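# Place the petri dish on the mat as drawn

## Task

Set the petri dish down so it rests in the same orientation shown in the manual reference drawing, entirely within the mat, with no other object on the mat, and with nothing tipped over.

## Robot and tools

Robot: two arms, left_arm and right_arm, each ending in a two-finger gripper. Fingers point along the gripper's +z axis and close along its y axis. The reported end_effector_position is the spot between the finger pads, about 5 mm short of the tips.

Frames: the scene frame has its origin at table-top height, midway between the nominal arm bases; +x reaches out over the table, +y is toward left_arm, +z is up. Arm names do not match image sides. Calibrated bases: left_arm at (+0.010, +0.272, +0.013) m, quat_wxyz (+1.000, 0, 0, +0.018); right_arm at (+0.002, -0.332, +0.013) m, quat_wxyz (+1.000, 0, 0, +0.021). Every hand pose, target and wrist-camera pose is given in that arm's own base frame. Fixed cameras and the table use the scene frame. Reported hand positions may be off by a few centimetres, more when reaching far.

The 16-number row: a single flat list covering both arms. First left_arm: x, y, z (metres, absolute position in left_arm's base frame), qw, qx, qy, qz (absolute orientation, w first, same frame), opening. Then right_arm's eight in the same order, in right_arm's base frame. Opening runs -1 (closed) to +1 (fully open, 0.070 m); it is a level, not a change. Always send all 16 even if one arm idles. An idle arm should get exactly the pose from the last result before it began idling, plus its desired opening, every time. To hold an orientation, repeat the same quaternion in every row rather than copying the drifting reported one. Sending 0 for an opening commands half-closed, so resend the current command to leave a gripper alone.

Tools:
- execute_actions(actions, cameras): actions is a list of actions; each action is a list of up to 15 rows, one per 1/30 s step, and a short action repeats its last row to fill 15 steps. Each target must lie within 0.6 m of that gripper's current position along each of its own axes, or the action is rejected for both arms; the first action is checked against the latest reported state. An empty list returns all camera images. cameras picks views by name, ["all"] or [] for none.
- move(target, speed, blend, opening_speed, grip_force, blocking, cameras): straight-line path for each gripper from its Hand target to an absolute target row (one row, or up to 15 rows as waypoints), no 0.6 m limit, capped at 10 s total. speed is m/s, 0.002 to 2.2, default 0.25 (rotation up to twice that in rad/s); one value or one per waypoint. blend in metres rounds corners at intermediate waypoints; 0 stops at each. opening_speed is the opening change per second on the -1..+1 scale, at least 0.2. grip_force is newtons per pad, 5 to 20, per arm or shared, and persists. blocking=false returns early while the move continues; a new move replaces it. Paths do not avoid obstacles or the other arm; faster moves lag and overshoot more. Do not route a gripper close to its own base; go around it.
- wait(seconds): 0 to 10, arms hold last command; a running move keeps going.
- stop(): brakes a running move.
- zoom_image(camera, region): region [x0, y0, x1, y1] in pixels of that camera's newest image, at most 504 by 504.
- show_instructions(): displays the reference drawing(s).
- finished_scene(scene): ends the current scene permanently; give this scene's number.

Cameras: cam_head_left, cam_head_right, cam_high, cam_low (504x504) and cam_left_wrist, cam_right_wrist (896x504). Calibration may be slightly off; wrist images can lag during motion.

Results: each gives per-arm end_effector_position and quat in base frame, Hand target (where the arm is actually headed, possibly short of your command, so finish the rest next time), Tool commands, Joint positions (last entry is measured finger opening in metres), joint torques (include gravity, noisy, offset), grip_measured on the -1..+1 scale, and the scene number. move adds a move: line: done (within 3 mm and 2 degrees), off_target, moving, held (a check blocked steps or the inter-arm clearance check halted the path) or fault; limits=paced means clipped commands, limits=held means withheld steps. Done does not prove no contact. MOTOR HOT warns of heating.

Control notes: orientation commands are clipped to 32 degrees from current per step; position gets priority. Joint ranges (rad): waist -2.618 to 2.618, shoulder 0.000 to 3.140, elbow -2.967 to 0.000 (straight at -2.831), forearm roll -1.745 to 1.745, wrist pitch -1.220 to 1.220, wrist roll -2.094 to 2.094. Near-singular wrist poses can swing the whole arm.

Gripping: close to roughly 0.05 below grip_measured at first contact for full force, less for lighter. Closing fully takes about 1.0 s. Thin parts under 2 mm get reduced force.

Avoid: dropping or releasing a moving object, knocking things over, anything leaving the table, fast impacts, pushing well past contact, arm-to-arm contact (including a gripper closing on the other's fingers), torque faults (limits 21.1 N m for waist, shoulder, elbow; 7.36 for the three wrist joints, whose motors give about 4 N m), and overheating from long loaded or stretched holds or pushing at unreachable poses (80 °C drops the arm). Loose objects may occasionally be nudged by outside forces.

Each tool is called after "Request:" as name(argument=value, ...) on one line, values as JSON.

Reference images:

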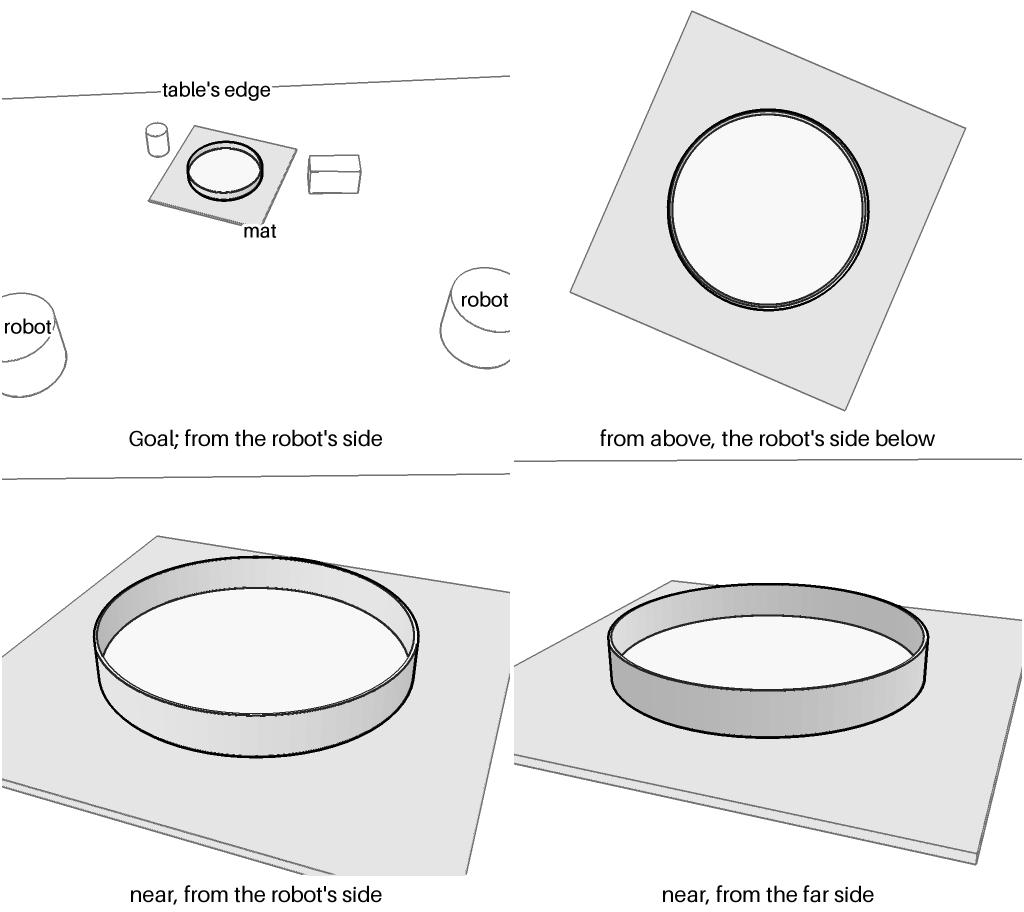

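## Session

Request:
execute_actions(actions=[])

Scene clock: 0.00 s.
left_arm: end_effector_position=(+0.3531, -0.0116, +0.1335) grip_measured=+1.00 end_effector_quat_wxyz=(+0.129, +0.172, +0.976, +0.039) | right_arm: end_effector_position=(+0.5151, +0.0080, +0.1172) grip_measured=+0.99 end_effector_quat_wxyz=(+0.384, -0.365, +0.842, +0.105)
Joint positions: left_arm=[-0.064 1.61 -1.209 0.059 0.992 0.259 0.07] | right_arm=[-0.236 2.048 -1.519 0.934 0.802 -1.622 0.069]
Joint torques (N m): no reading
Hand target: left_arm +0.3531, -0.0116, +0.1335; +0.129, +0.172, +0.976, +0.039 | right_arm +0.5151, +0.0080, +0.1172; +0.384, -0.365, +0.842, +0.105
Tool commands: left_gripper/opening=+1.0 right_gripper/opening=+1.0
camera_calibration:
cam_left_wrist: T_world_to_cam=[[-0.324461, -0.937926, -0.122556, 0.120282], [-0.893368, 0.261282, 0.365549, 0.268195], [-0.310836, 0.228094, -0.922689, 0.360644], [0, 0, 0, 1]] pos_world=[0.390725, -0.0395196, 0.249465]
cam_right_wrist: T_world_to_cam=[[0.711679, -0.697509, 0.0836315, -0.369117], [-0.67672, -0.712639, -0.184923, 0.374432], [0.188585, 0.075011, -0.979188, 0.137086], [0, 0, 0, 1]] pos_world=[0.490226, -0.000910836, 0.234344]

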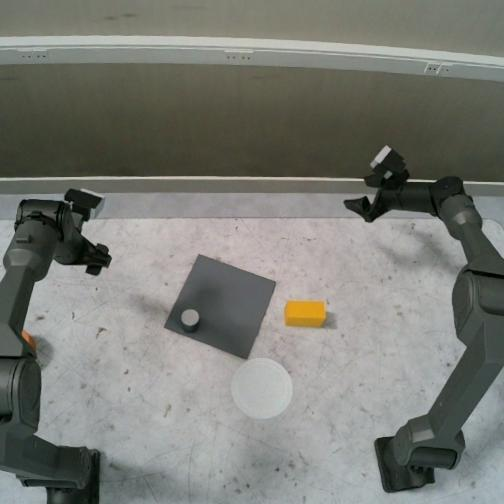

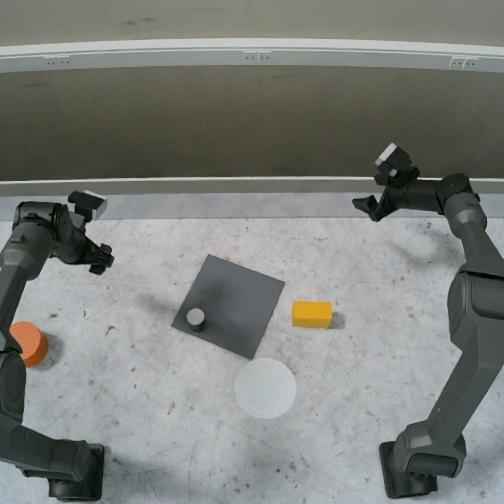

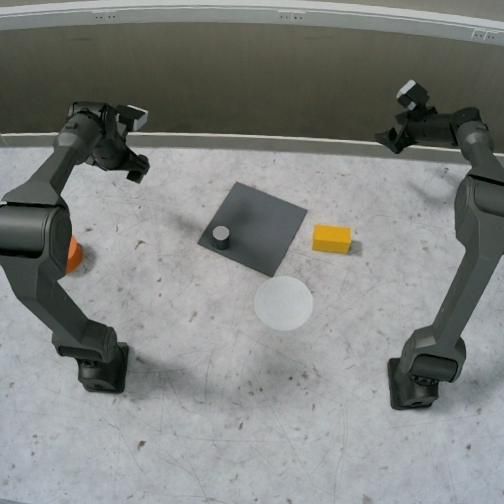

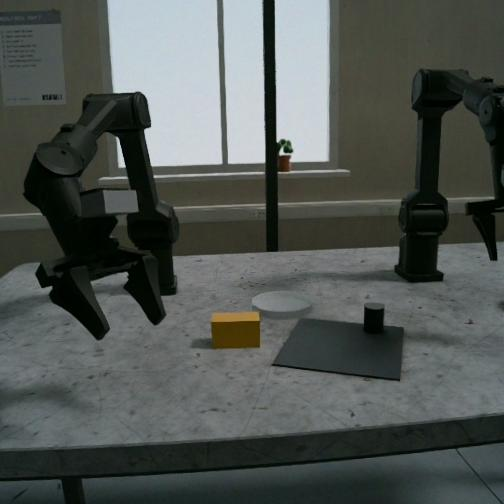

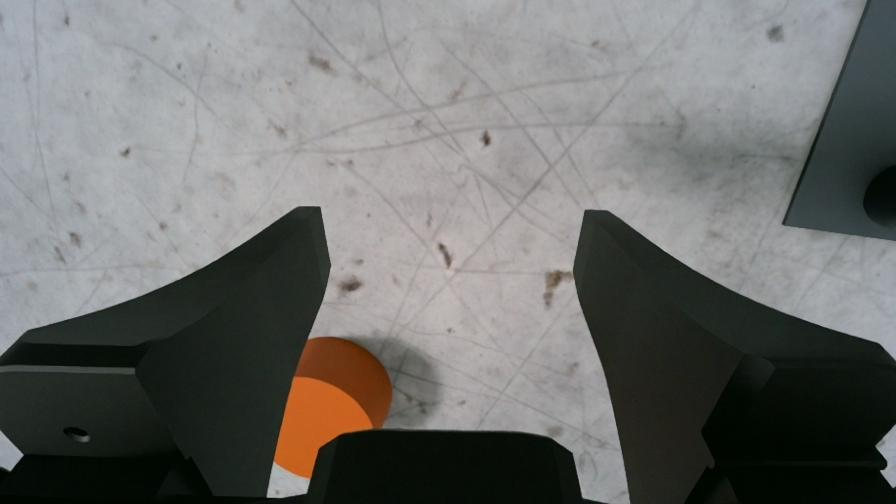

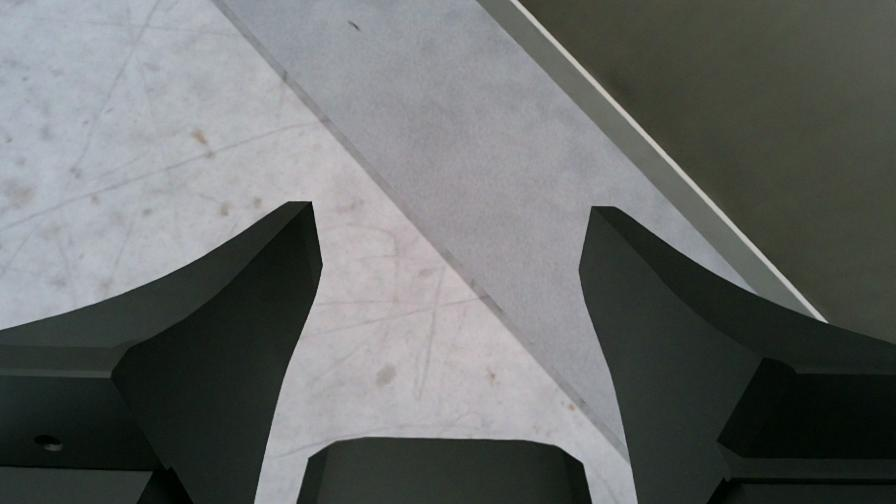

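Request:
zoom_image(camera="cam_low", region=[240, 280, 410, 350])

Request:
zoom_image(camera="cam_head_right", region=[170, 300, 340, 430])

Scaled by 2.965.

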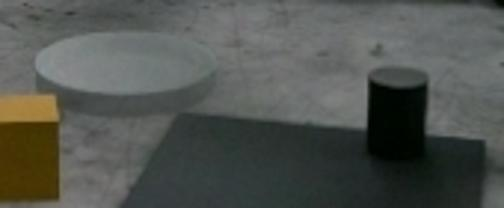

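Scaled by 2.965.

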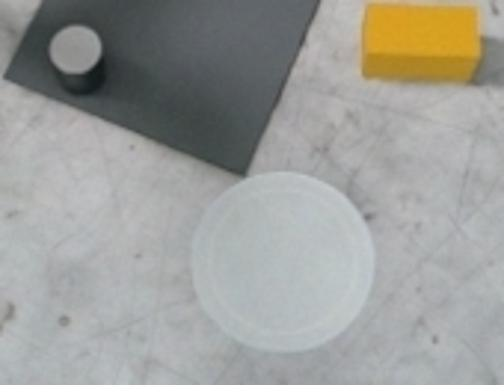

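Request:
move(target=[0.25,-0.195,0.10,0.1227,0.339,0.932,-0.0446,1,0.20,0.17,0.2,0.2345,-0.4086,0.875,0.1095,0], speed=0.4, cameras=["cam_left_wrist","cam_right_wrist"])

Scene clock: 27.47 s.
left_arm: end_effector_position=(+0.2498, -0.1950, +0.1000) grip_measured=+1.00 end_effector_quat_wxyz=(+0.123, +0.339, +0.932, -0.045) | right_arm: end_effector_position=(+0.1999, +0.1699, +0.2000) grip_measured=+0.00 end_effector_quat_wxyz=(+0.235, -0.409, +0.875, +0.109)
Joint positions: left_arm=[-0.655 1.525 -0.973 -0.015 0.845 0.051 0.07] | right_arm=[0.583 1.086 -0.916 0.172 0.99 -0.349 0.035]
Joint torques (N m): left_arm=[0.5 -6.78 -3.39 0.05 -0.25 0.1] | right_arm=[0.21 -1.4 -5.68 0.06 -0.25 0.06]
Hand target: left_arm +0.2500, -0.1950, +0.1000; +0.123, +0.339, +0.932, -0.045 | right_arm +0.2000, +0.1700, +0.2000; +0.235, -0.409, +0.875, +0.110
Off the commanded pose: left_arm 0.000 m, 0 deg | right_arm 0.000 m, 0 deg.
move: done
camera_calibration:
cam_left_wrist: T_world_to_cam=[[-0.641879, -0.766805, -0.00134419, 0.011148], [-0.718615, 0.600927, 0.34997, 0.260294], [-0.267551, 0.225604, -0.93676, 0.329568], [0, 0, 0, 1]] pos_world=[0.282383, -0.222221, 0.217646]
cam_right_wrist: T_world_to_cam=[[0.775565, -0.630788, -0.0245992, -0.0412011], [-0.625875, -0.773438, 0.100372, 0.235043], [-0.0823392, -0.0624488, -0.994646, 0.346113], [0, 0, 0, 1]] pos_world=[0.20756, 0.177416, 0.319655]
Images, in order (width x height): cam_left_wrist 896x504, cam_right_wrist 896x504.

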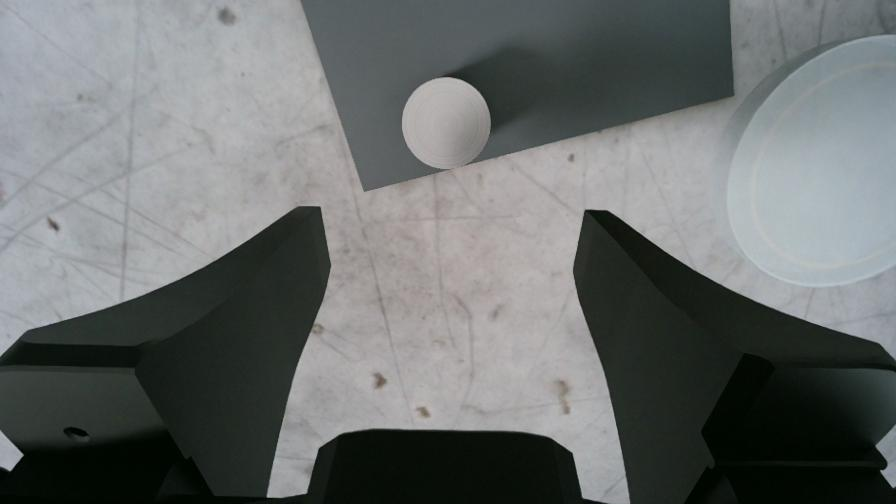

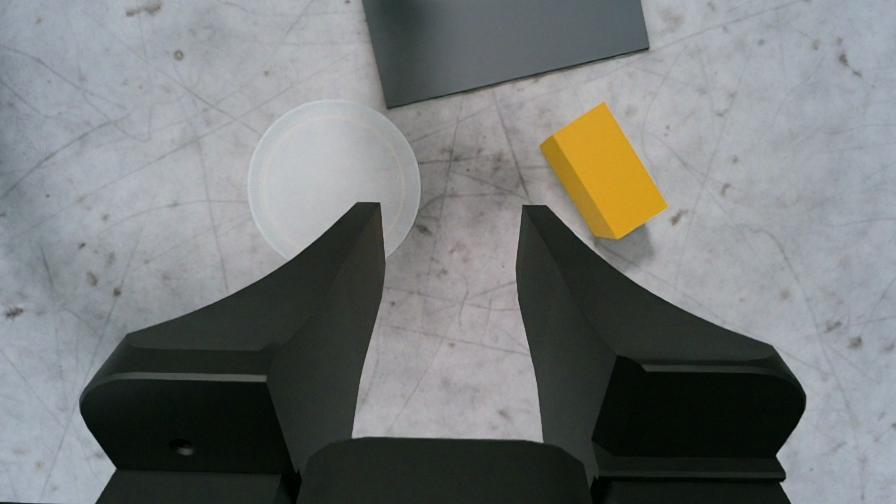

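Request:
move(target=[[0.272,-0.212,0.08,0.1227,0.339,0.932,-0.0446,1,0.20,0.17,0.2,0.2345,-0.4086,0.875,0.1095,0],[0.272,-0.212,0.015,0.1227,0.339,0.932,-0.0446,1,0.20,0.17,0.2,0.2345,-0.4086,0.875,0.1095,0],[0.272,-0.212,0.015,0.1227,0.339,0.932,-0.0446,-0.15,0.20,0.17,0.2,0.2345,-0.4086,0.875,0.1095,0],[0.272,-0.212,0.045,0.1227,0.339,0.932,-0.0446,-0.15,0.20,0.17,0.2,0.2345,-0.4086,0.875,0.1095,0]], speed=[0.2,0.1,0.1,0.1], opening_speed=1, cameras=["cam_left_wrist","cam_low"])

Scene clock: 43.10 s.
left_arm: end_effector_position=(+0.2723, -0.2123, +0.0458) grip_measured=-0.06 end_effector_quat_wxyz=(+0.124, +0.339, +0.932, -0.045) | right_arm: end_effector_position=(+0.1999, +0.1699, +0.2000) grip_measured=+0.00 end_effector_quat_wxyz=(+0.235, -0.409, +0.875, +0.109)
Joint positions: left_arm=[-0.655 1.708 -0.955 -0.019 0.642 0.057 0.033] | right_arm=[0.583 1.086 -0.916 0.172 0.99 -0.349 0.035]
Joint torques (N m): left_arm=[-0.26 -9.47 -2.31 0.04 -0.48 -0.05] | right_arm=[0.08 -2.25 -5.03 0.09 -0.25 0.23]
Hand target: left_arm +0.2720, -0.2120, +0.0450; +0.123, +0.339, +0.932, -0.045 | right_arm +0.2000, +0.1700, +0.2000; +0.235, -0.409, +0.875, +0.110
Off the commanded pose: left_arm 0.001 m, 0 deg | right_arm 0.000 m, 0 deg.
move: done
camera_calibration:
cam_left_wrist: T_world_to_cam=[[-0.642295, -0.766456, -0.00142147, 0.0124225], [-0.718837, 0.601744, 0.348105, 0.306152], [-0.265952, 0.224608, -0.937454, 0.288124], [0, 0, 0, 1]] pos_world=[0.30468, -0.239419, 0.163548]
Images, in order (width x height): cam_low 504x504, cam_left_wrist 896x504.

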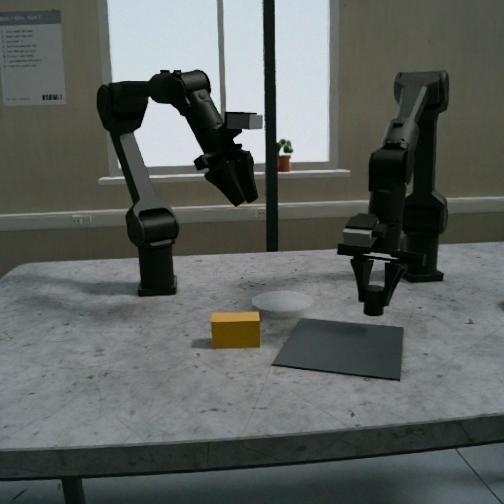

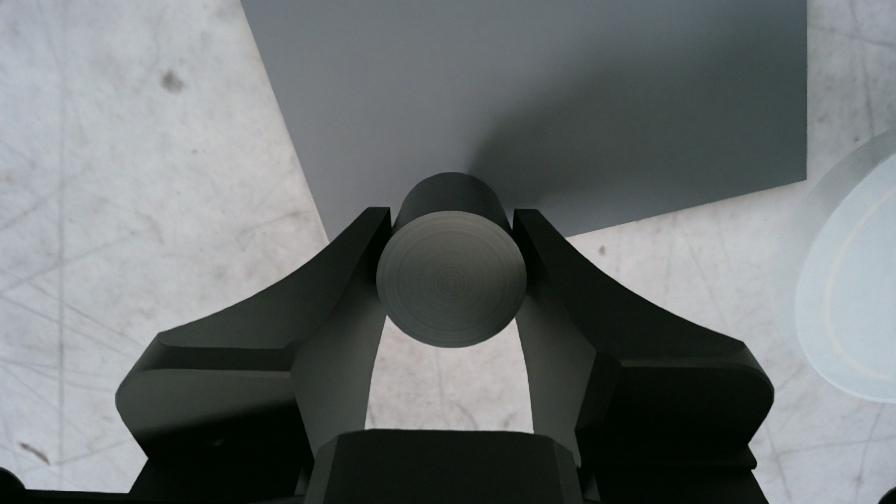

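Request:
move(target=[[0.345,-0.09,0.045,0.1227,0.339,0.932,-0.0446,-0.15,0.20,0.17,0.2,0.2345,-0.4086,0.875,0.1095,0],[0.345,-0.09,0.0125,0.1227,0.339,0.932,-0.0446,-0.15,0.20,0.17,0.2,0.2345,-0.4086,0.875,0.1095,0],[0.345,-0.09,0.0125,0.1227,0.339,0.932,-0.0446,0.9,0.20,0.17,0.2,0.2345,-0.4086,0.875,0.1095,0],[0.335,-0.085,0.10,0.1227,0.339,0.932,-0.0446,0.9,0.20,0.17,0.2,0.2345,-0.4086,0.875,0.1095,0]], speed=[0.2,0.06,0.1,0.15], opening_speed=1.2, cameras=["cam_left_wrist","cam_low","cam_head_left"])

Scene clock: 56.77 s.
left_arm: end_effector_position=(+0.3352, -0.0852, +0.1009) grip_measured=+0.90 end_effector_quat_wxyz=(+0.124, +0.339, +0.931, -0.044) | right_arm: end_effector_position=(+0.1999, +0.1699, +0.2000) grip_measured=+0.00 end_effector_quat_wxyz=(+0.235, -0.409, +0.875, +0.109)
Joint positions: left_arm=[-0.164 1.642 -1.114 -0.168 0.909 0.623 0.066] | right_arm=[0.583 1.086 -0.916 0.172 0.99 -0.349 0.035]
Joint torques (N m): left_arm=[0.46 -8.19 -2.55 -0.06 -0.39 0.03] | right_arm=[0.11 -2.2 -5.02 0.09 -0.24 0.23]
Hand target: left_arm +0.3350, -0.0850, +0.1000; +0.123, +0.339, +0.932, -0.045 | right_arm +0.2000, +0.1700, +0.2000; +0.235, -0.409, +0.875, +0.110
Off the commanded pose: left_arm 0.001 m, 0 deg | right_arm 0.000 m, 0 deg.
move: done
camera_calibration:
cam_left_wrist: T_world_to_cam=[[-0.643036, -0.76583, -0.00302967, 0.150726], [-0.718617, 0.602016, 0.348091, 0.255634], [-0.264754, 0.226012, -0.937456, 0.327669], [0, 0, 0, 1]] pos_world=[0.367377, -0.112522, 0.218648]
Images, in order (width x height): cam_head_left 504x504, cam_low 504x504, cam_left_wrist 896x504.

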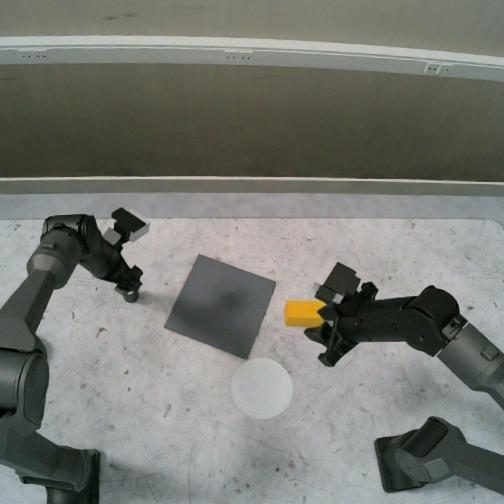

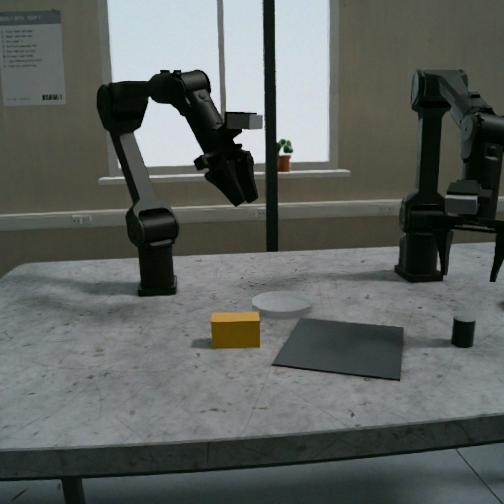

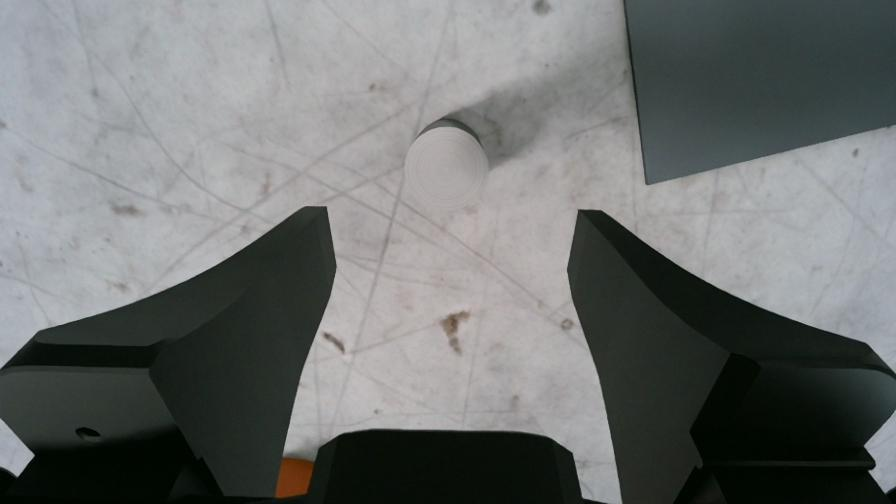

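Request:
move(target=[[0.2,-0.22,0.13,0.1227,0.339,0.932,-0.0446,0.4,0.33,0.12,0.2,0.303,-0.434,0.834,0.158,-1],[0.070,-0.378,0.08,0,-0.2756,0.9613,0,0.4,0.33,0.12,0.2,0.303,-0.434,0.834,0.158,-1],[0.070,-0.378,0.008,0,-0.2756,0.9613,0,0.4,0.33,0.12,0.2,0.303,-0.434,0.834,0.158,-1],[0.10,-0.359,0.008,0,-0.2756,0.9613,0,0.4,0.33,0.12,0.2,0.303,-0.434,0.834,0.158,-1]], speed=[0.35,0.35,0.12,0.06], cameras=["cam_left_wrist","cam_head_left"])

Scene clock: 79.77 s.
left_arm: end_effector_position=(+0.1004, -0.3587, +0.0079) grip_measured=+0.40 end_effector_quat_wxyz=(+0.000, -0.276, +0.961, +0.000) | right_arm: end_effector_position=(+0.3299, +0.1200, +0.1996) grip_measured=-1.00 end_effector_quat_wxyz=(+0.302, -0.434, +0.834, +0.158)
Joint positions: left_arm=[-1.298 2.021 -1.3 0 0.937 -1.856 0.049] | right_arm=[0.013 1.434 -1.107 0.672 0.994 -1.226 0]
Joint torques (N m): left_arm=[-0.3 -13.93 -2.57 -0.02 -0.05 -0.04] | right_arm=[0.96 -4.42 -5.82 0.2 -0.26 0.03]
Hand target: left_arm +0.1000, -0.3590, +0.0080; +0.000, -0.276, +0.961, +0.000 | right_arm +0.3300, +0.1200, +0.2000; +0.303, -0.434, +0.834, +0.158
Off the commanded pose: left_arm 0.001 m, 0 deg | right_arm 0.000 m, 0 deg.
move: done
camera_calibration:
cam_left_wrist: T_world_to_cam=[[0.530331, -0.847788, -0.00213974, -0.357217], [-0.689466, -0.432759, 0.580825, -0.0919994], [-0.493342, -0.306554, -0.814026, 0.071029], [0, 0, 0, 1]] pos_world=[0.161054, -0.320884, 0.110491]
Images, in order (width x height): cam_head_left 504x504, cam_left_wrist 896x504.

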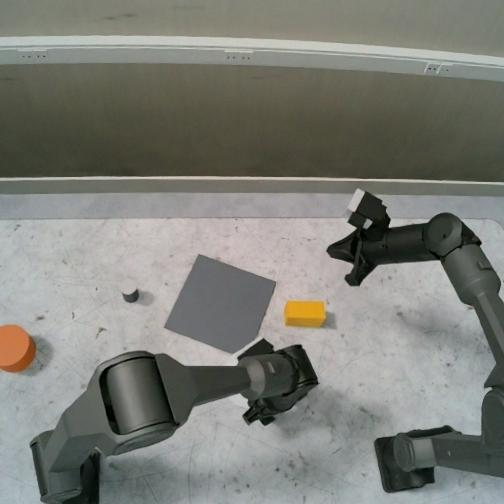

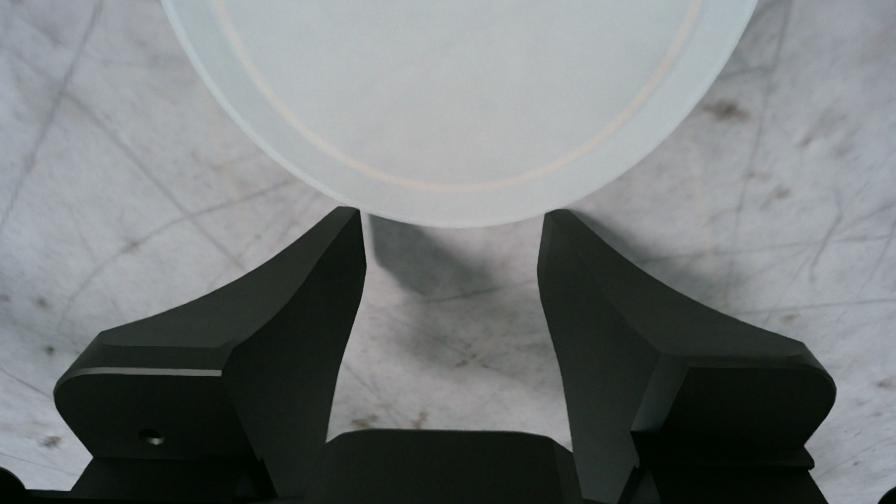

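Request:
move(target=[[0.242,-0.270,0.009,0,-0.2756,0.9613,0,0.4,0.33,0.12,0.2,0.303,-0.434,0.834,0.158,-1],[0.22,-0.283,0.02,0,-0.2756,0.9613,0,0.4,0.33,0.12,0.2,0.303,-0.434,0.834,0.158,-1],[0.16,-0.26,0.12,0.328,0.3,0.9,0,0.4,0.33,0.12,0.2,0.303,-0.434,0.834,0.158,-1]], speed=[0.08,0.15,0.3], cameras=["cam_low","cam_head_left","cam_right_wrist"])

Scene clock: 88.30 s.
left_arm: end_effector_position=(+0.1599, -0.2599, +0.1203) grip_measured=+0.40 end_effector_quat_wxyz=(+0.327, +0.300, +0.896, +0.000) | right_arm: end_effector_position=(+0.3299, +0.1200, +0.1996) grip_measured=-1.00 end_effector_quat_wxyz=(+0.302, -0.434, +0.834, +0.158)
Joint positions: left_arm=[-1.434 1.413 -0.771 0.814 0.867 -1.287 0.049] | right_arm=[0.013 1.434 -1.107 0.672 0.994 -1.226 0]
Joint torques (N m): left_arm=[0.44 -5.91 -3.22 0.28 -0.1 -0.08] | right_arm=[0.94 -4.31 -5.94 0.19 -0.26 0.05]
Hand target: left_arm +0.1600, -0.2600, +0.1200; +0.327, +0.299, +0.897, +0.000 | right_arm +0.3300, +0.1200, +0.2000; +0.303, -0.434, +0.834, +0.158
Off the commanded pose: left_arm 0.000 m, 0 deg | right_arm 0.000 m, 0 deg.
move: done
camera_calibration:
cam_right_wrist: T_world_to_cam=[[0.829436, -0.55808, -0.0241358, -0.200064], [-0.558235, -0.82655, -0.0720327, 0.296318], [0.0202505, 0.0732199, -0.99711, 0.303665], [0, 0, 0, 1]] pos_world=[0.325206, 0.111036, 0.319304]
Images, in order (width x height): cam_head_left 504x504, cam_low 504x504, cam_right_wrist 896x504.

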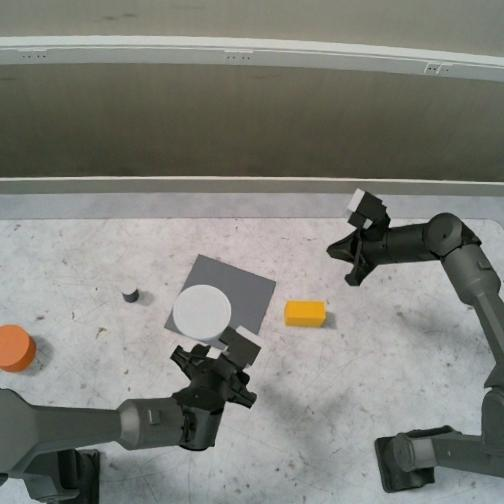

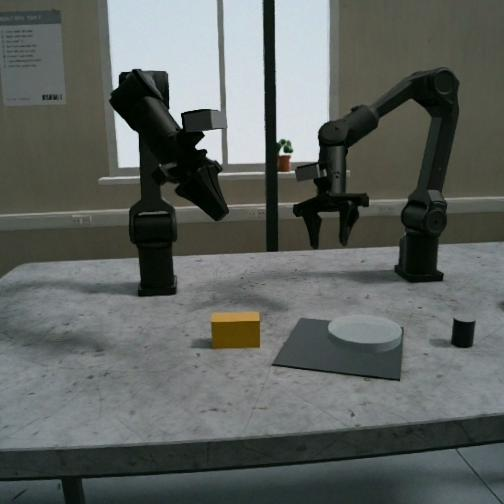

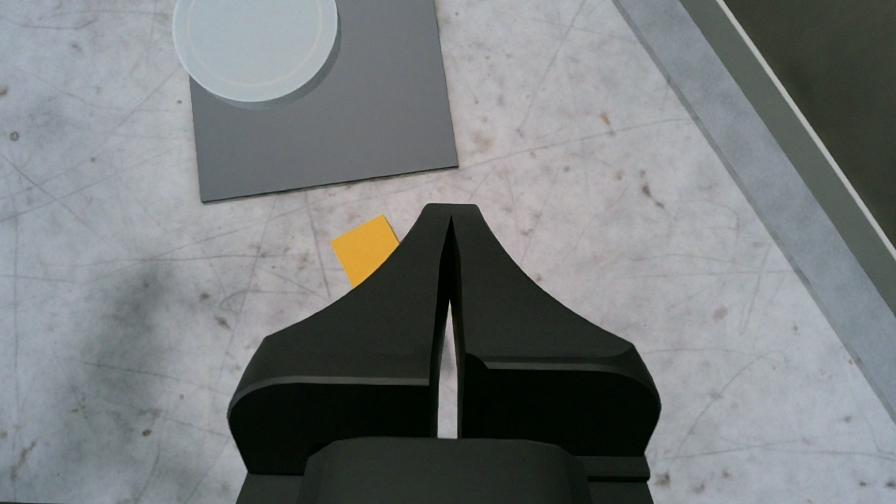

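Request:
move(target=[[0.19,-0.15,0.1,0.344,0.405,0.830,-0.1678,0,0.357,0.25,0.09,0.288,-0.505,0.792,0.1837,-1],[0.25,-0.174,0.03,0.344,0.405,0.830,-0.1678,0,0.357,0.267,0.03,0.288,-0.505,0.792,0.1837,-1],[0.251,-0.175,0.009,0.344,0.405,0.830,-0.1678,0,0.357,0.267,0.005,0.288,-0.505,0.792,0.1837,-1]], speed=[0.3,0.2,0.06], cameras=["cam_left_wrist","cam_low","cam_right_wrist"])

Request:
zoom_image(camera="cam_low", region=[260, 260, 440, 390])

Scene clock: 105.80 s.
left_arm: end_effector_position=(+0.2512, -0.1749, +0.0093) grip_measured=+0.00 end_effector_quat_wxyz=(+0.256, +0.412, +0.860, -0.161) | right_arm: end_effector_position=(+0.3570, +0.2672, +0.0050) grip_measured=-1.00 end_effector_quat_wxyz=(+0.288, -0.505, +0.792, +0.184)
Joint positions: left_arm=[-0.349 1.641 -0.469 -1.63 0.362 2.084 0.035] | right_arm=[0.435 2.02 -1.016 1.389 0.435 -1.945 0]
Joint torques (N m): left_arm=[-0.1 -7.13 -2.32 -0.06 0.39 0.1] | right_arm=[0.13 -6.8 -3.82 0.09 0.13 0.22]
Hand target: left_arm +0.2511, -0.1750, +0.0095; +0.256, +0.412, +0.859, -0.161 | right_arm +0.3570, +0.2670, +0.0050; +0.288, -0.505, +0.792, +0.184
Off the commanded pose: left_arm 0.000 m, 11 deg | right_arm 0.000 m, 0 deg.
joint sent to its limit (left arm) — joint 6 (wrist roll), upper limit. The joint targets are off in orientation, not in position.
move: off_target (left_arm)
camera_calibration:
cam_left_wrist: T_world_to_cam=[[-0.790392, -0.609155, 0.0648855, 0.0916], [-0.609995, 0.792362, 0.00826695, 0.290318], [-0.0564487, -0.0330457, -0.997858, 0.142754], [0, 0, 0, 1]] pos_world=[0.257551, -0.169521, 0.134104]
cam_right_wrist: T_world_to_cam=[[0.914128, -0.404825, -0.0220522, -0.216427], [-0.405312, -0.911239, -0.0732452, 0.387044], [0.00955659, 0.0758935, -0.99707, 0.101428], [0, 0, 0, 1]] pos_world=[0.353746, 0.257378, 0.124707]
Images, in order (width x height): cam_low 504x504, cam_left_wrist 896x504, cam_right_wrist 896x504.

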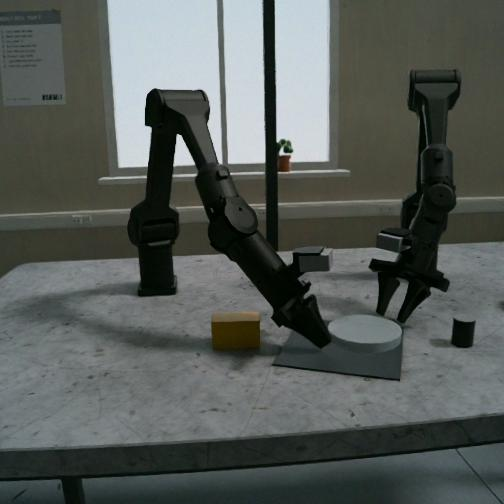

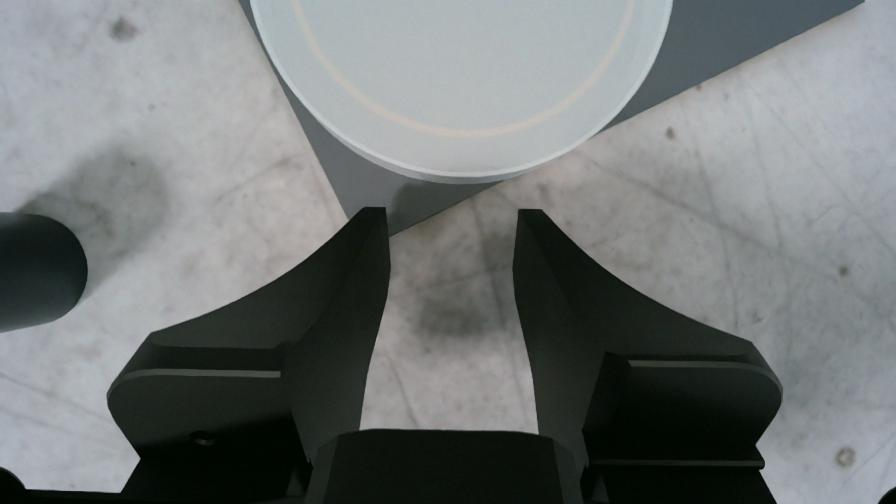

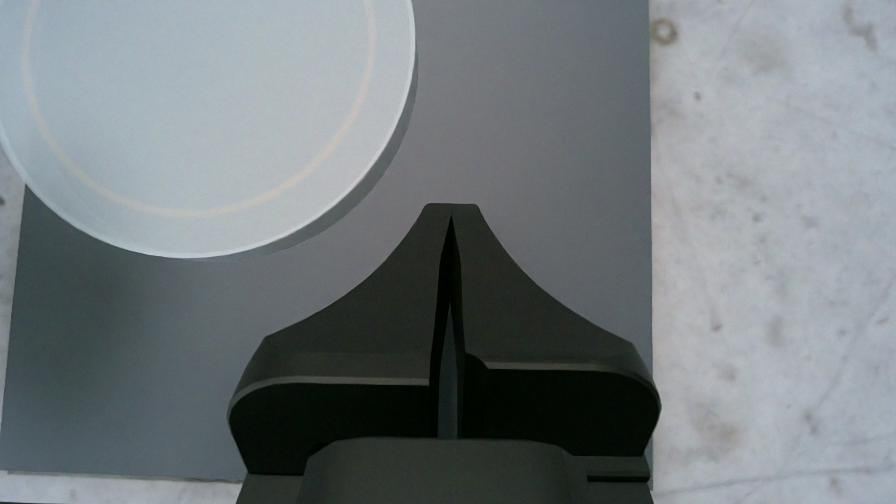

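Scaled by 2.800.

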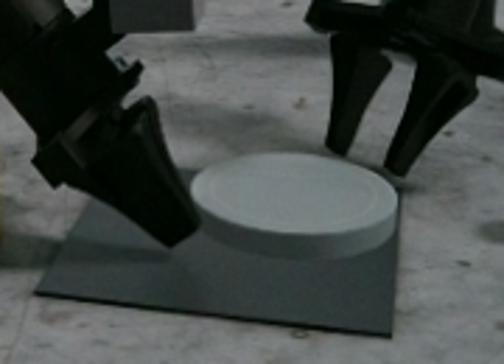

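Request:
move(target=[[0.2597,-0.189,0.009,0.256,0.412,0.860,-0.161,0,0.345,0.286,0.005,0.288,-0.505,0.792,0.1837,-1],[0.2635,-0.195,0.009,0.256,0.412,0.860,-0.161,0,0.345,0.286,0.005,0.288,-0.505,0.792,0.1837,-1]], speed=0.05, cameras=["cam_left_wrist","cam_right_wrist"])

Scene clock: 115.43 s.
left_arm: end_effector_position=(+0.2643, -0.1936, +0.0093) grip_measured=+0.00 end_effector_quat_wxyz=(+0.257, +0.410, +0.861, -0.159) | right_arm: end_effector_position=(+0.3473, +0.2838, +0.0051) grip_measured=-1.00 end_effector_quat_wxyz=(+0.289, -0.503, +0.794, +0.181)
Joint positions: left_arm=[-0.416 1.69 -0.541 -1.636 0.324 2.025 0.035] | right_arm=[0.498 2.014 -1.006 1.439 0.389 -1.94 0]
Joint torques (N m): left_arm=[-3 -3.03 -3.7 -0.2 2.37 0.18] | right_arm=[6.6 -5.05 -3.18 0.11 2.09 0.07]
Hand target: left_arm +0.2635, -0.1950, +0.0090; +0.256, +0.412, +0.860, -0.161 | right_arm +0.3450, +0.2860, +0.0050; +0.288, -0.505, +0.792, +0.184
Off the commanded pose: left_arm 0.002 m, 0 deg | right_arm 0.003 m, 0 deg.
move: done
camera_calibration:
cam_left_wrist: T_world_to_cam=[[-0.78705, -0.613796, 0.0617041, 0.0887824], [-0.614509, 0.788859, 0.00890415, 0.313654], [-0.0541412, -0.0309097, -0.998055, 0.142655], [0, 0, 0, 1]] pos_world=[0.270343, -0.188525, 0.134106]
cam_right_wrist: T_world_to_cam=[[0.910928, -0.412149, -0.018535, -0.197561], [-0.412363, -0.908151, -0.0722382, 0.399848], [0.0129403, 0.0734469, -0.997215, 0.0998651], [0, 0, 0, 1]] pos_world=[0.343554, 0.274364, 0.12481]
Images, in order (width x height): cam_left_wrist 896x504, cam_right_wrist 896x504.

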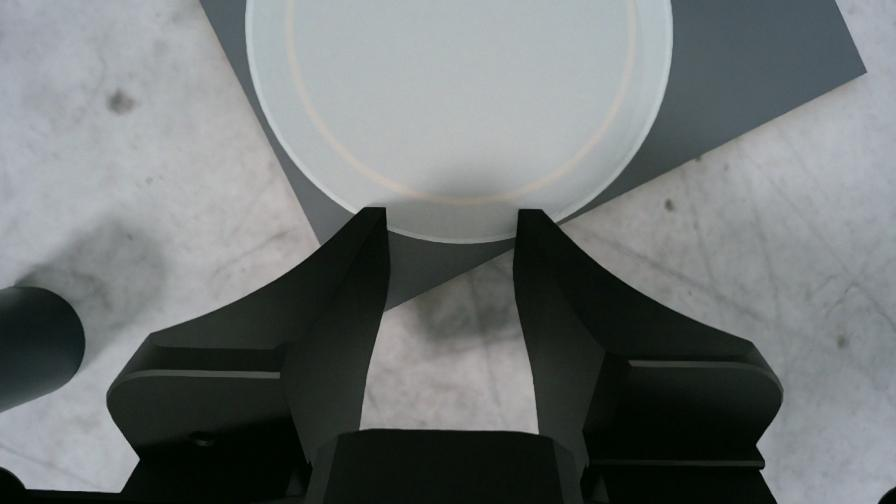

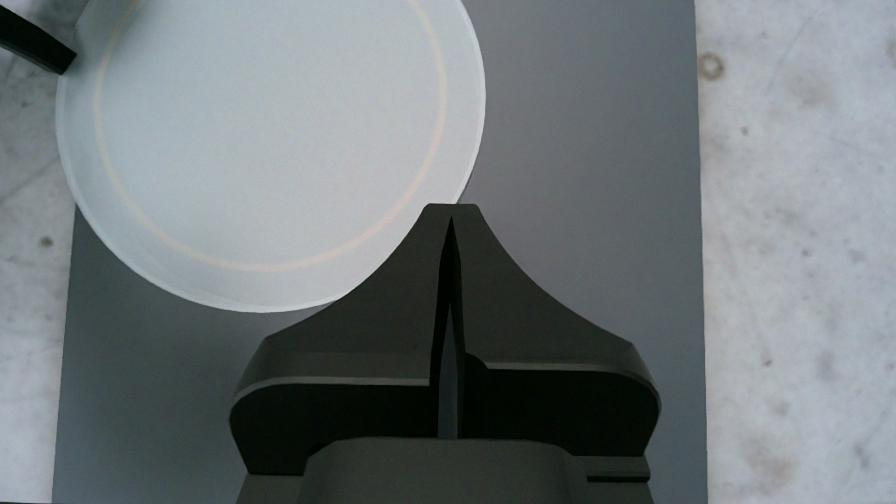

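Request:
execute_actions(actions=[])

Request:
zoom_image(camera="cam_low", region=[300, 290, 430, 390])

Request:
zoom_image(camera="cam_left_wrist", region=[320, 160, 580, 300])

Scene clock: 121.53 s.
left_arm: end_effector_position=(+0.2638, -0.1947, +0.0091) grip_measured=+0.01 end_effector_quat_wxyz=(+0.256, +0.411, +0.860, -0.161) | right_arm: end_effector_position=(+0.3461, +0.2853, +0.0051) grip_measured=-1.00 end_effector_quat_wxyz=(+0.289, -0.505, +0.793, +0.181)
Joint positions: left_arm=[-0.417 1.692 -0.542 -1.636 0.326 2.025 0.035] | right_arm=[0.503 2.014 -1.006 1.439 0.388 -1.94 0]
Joint torques (N m): left_arm=[-5.27 -0.6 -2.34 0.03 3.99 0.26] | right_arm=[10.85 -1.8 -0.46 -0.07 2.92 0.31]
Hand target: left_arm +0.2635, -0.1950, +0.0090; +0.256, +0.412, +0.860, -0.161 | right_arm +0.3450, +0.2860, +0.0050; +0.288, -0.505, +0.792, +0.184
Tool commands: left_gripper/opening=+0.0 right_gripper/opening=-1.0
Off the commanded pose: left_arm 0.000 m, 0 deg | right_arm 0.001 m, 0 deg.
camera_calibration:
cam_left_wrist: T_world_to_cam=[[-0.788902, -0.61116, 0.0641601, 0.0887445], [-0.611976, 0.790832, 0.00835421, 0.313866], [-0.0558457, -0.0326738, -0.997905, 0.142519], [0, 0, 0, 1]] pos_world=[0.270048, -0.189321, 0.133905]
cam_right_wrist: T_world_to_cam=[[0.912593, -0.408471, -0.0180374, -0.197584], [-0.408664, -0.90985, -0.0718819, 0.399918], [0.0129504, 0.0729702, -0.99725, 0.0999014], [0, 0, 0, 1]] pos_world=[0.342453, 0.275868, 0.12481]

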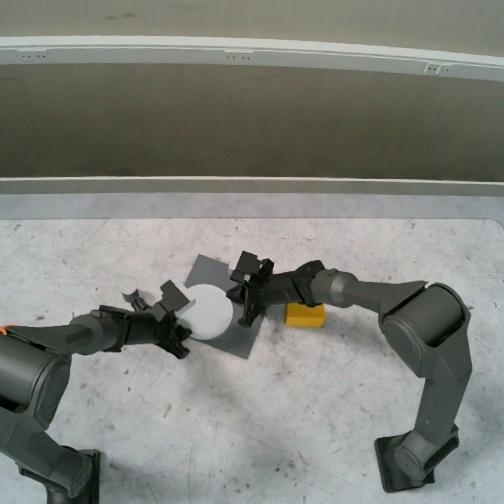

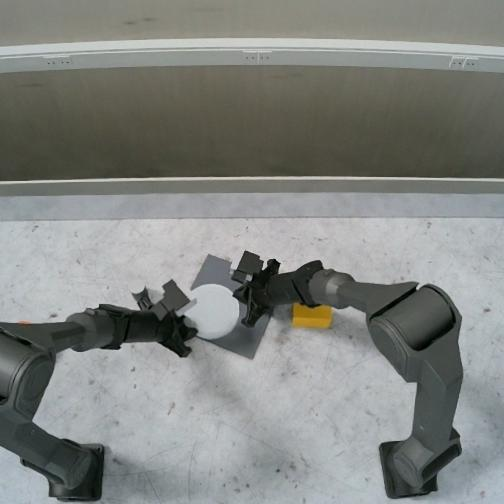

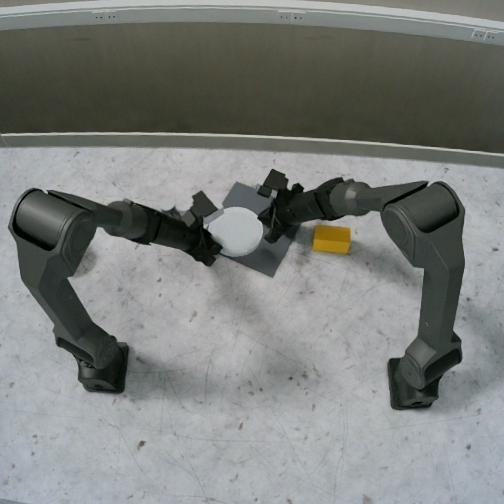

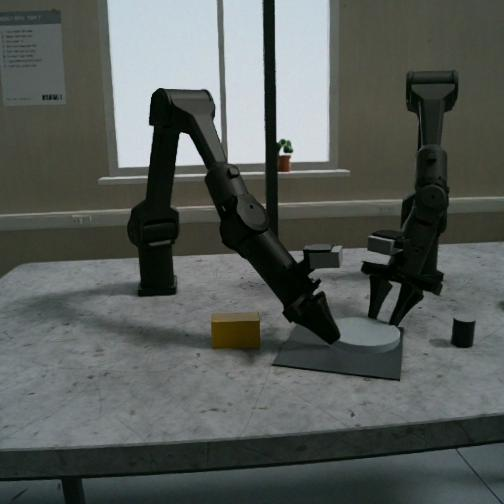

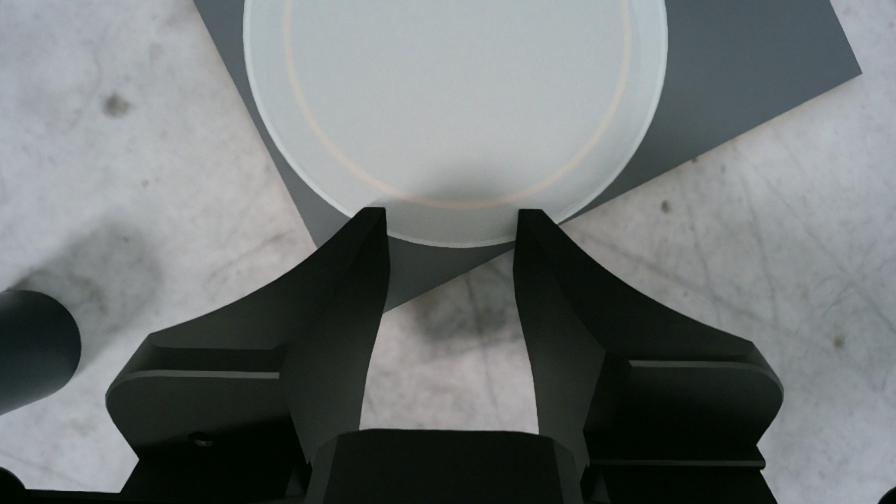

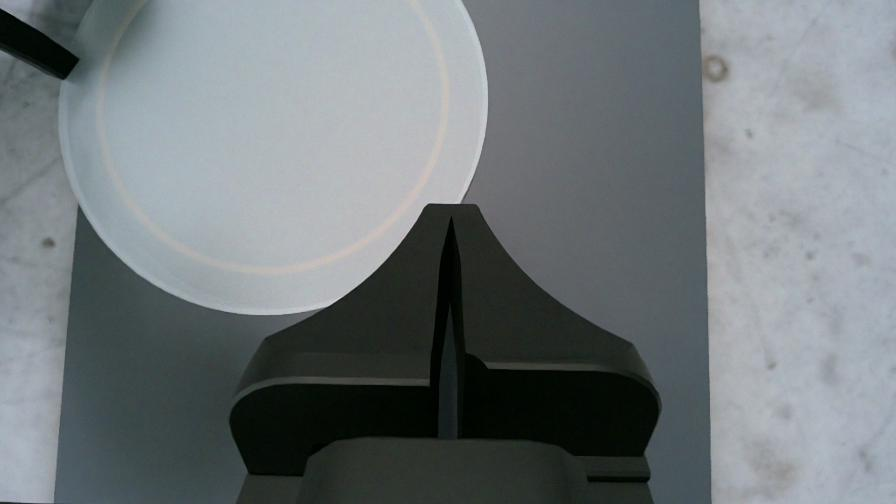

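Scaled by 3.877.

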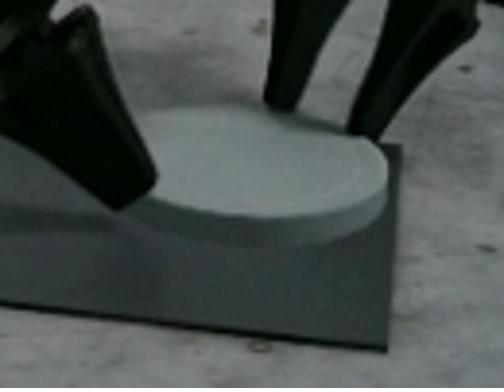

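Scaled by 1.938.

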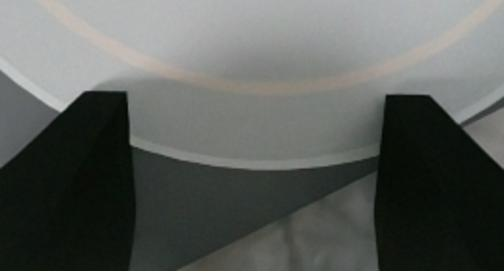

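Request:
move(target=[[0.2575,-0.1855,0.015,0.256,0.412,0.860,-0.161,0,0.346,0.285,0.005,0.288,-0.505,0.792,0.1837,-1],[0.252,-0.177,0.004,0.256,0.412,0.860,-0.161,0,0.346,0.285,0.005,0.288,-0.505,0.792,0.1837,-1]], speed=0.06, cameras=["cam_left_wrist","cam_low"])

Request:
zoom_image(camera="cam_low", region=[300, 290, 430, 390])

Scene clock: 135.27 s.
left_arm: end_effector_position=(+0.2519, -0.1767, +0.0043) grip_measured=+0.00 end_effector_quat_wxyz=(+0.249, +0.412, +0.862, -0.160) | right_arm: end_effector_position=(+0.3457, +0.2849, +0.0045) grip_measured=-1.00 end_effector_quat_wxyz=(+0.288, -0.506, +0.792, +0.184)
Joint positions: left_arm=[-0.359 1.666 -0.48 -1.638 0.354 2.085 0.035] | right_arm=[0.499 2.016 -1.007 1.434 0.396 -1.939 0]
Joint torques (N m): left_arm=[-0.03 -6.21 -2.37 -0.07 0.47 0.07] | right_arm=[0.08 -7.09 -4.69 0.17 0.09 0.03]
Hand target: left_arm +0.2521, -0.1770, +0.0043; +0.249, +0.412, +0.862, -0.160 | right_arm +0.3460, +0.2850, +0.0050; +0.288, -0.505, +0.792, +0.184
Off the commanded pose: left_arm 0.000 m, 1 deg | right_arm 0.001 m, 0 deg.
joint sent to its limit (left arm) — joint 6 (wrist roll), upper limit. The joint targets still meet the commanded pose.
move: done
camera_calibration:
cam_left_wrist: T_world_to_cam=[[-0.789731, -0.609515, 0.0693977, 0.0910804], [-0.609612, 0.792388, 0.0222316, 0.291997], [-0.0685404, -0.0247487, -0.997341, 0.142194], [0, 0, 0, 1]] pos_world=[0.25968, -0.172341, 0.129004]
Images, in order (width x height): cam_low 504x504, cam_left_wrist 896x504.

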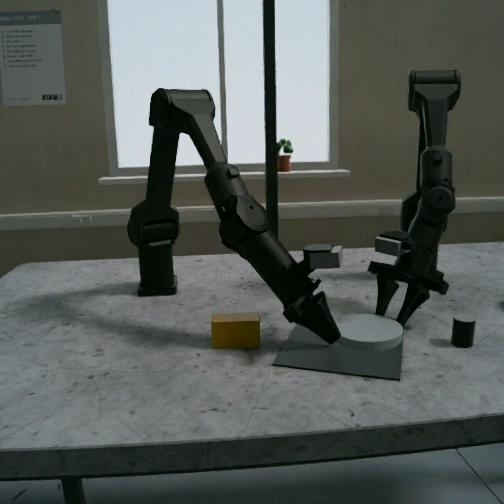

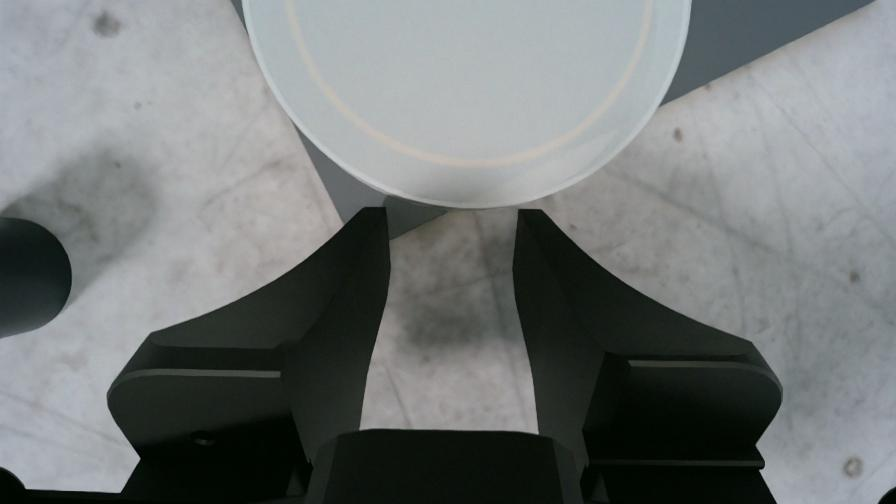

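Scaled by 3.877.

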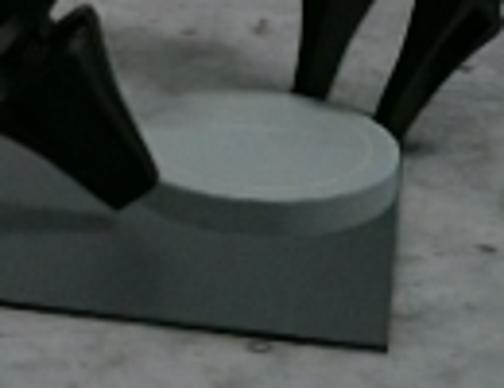

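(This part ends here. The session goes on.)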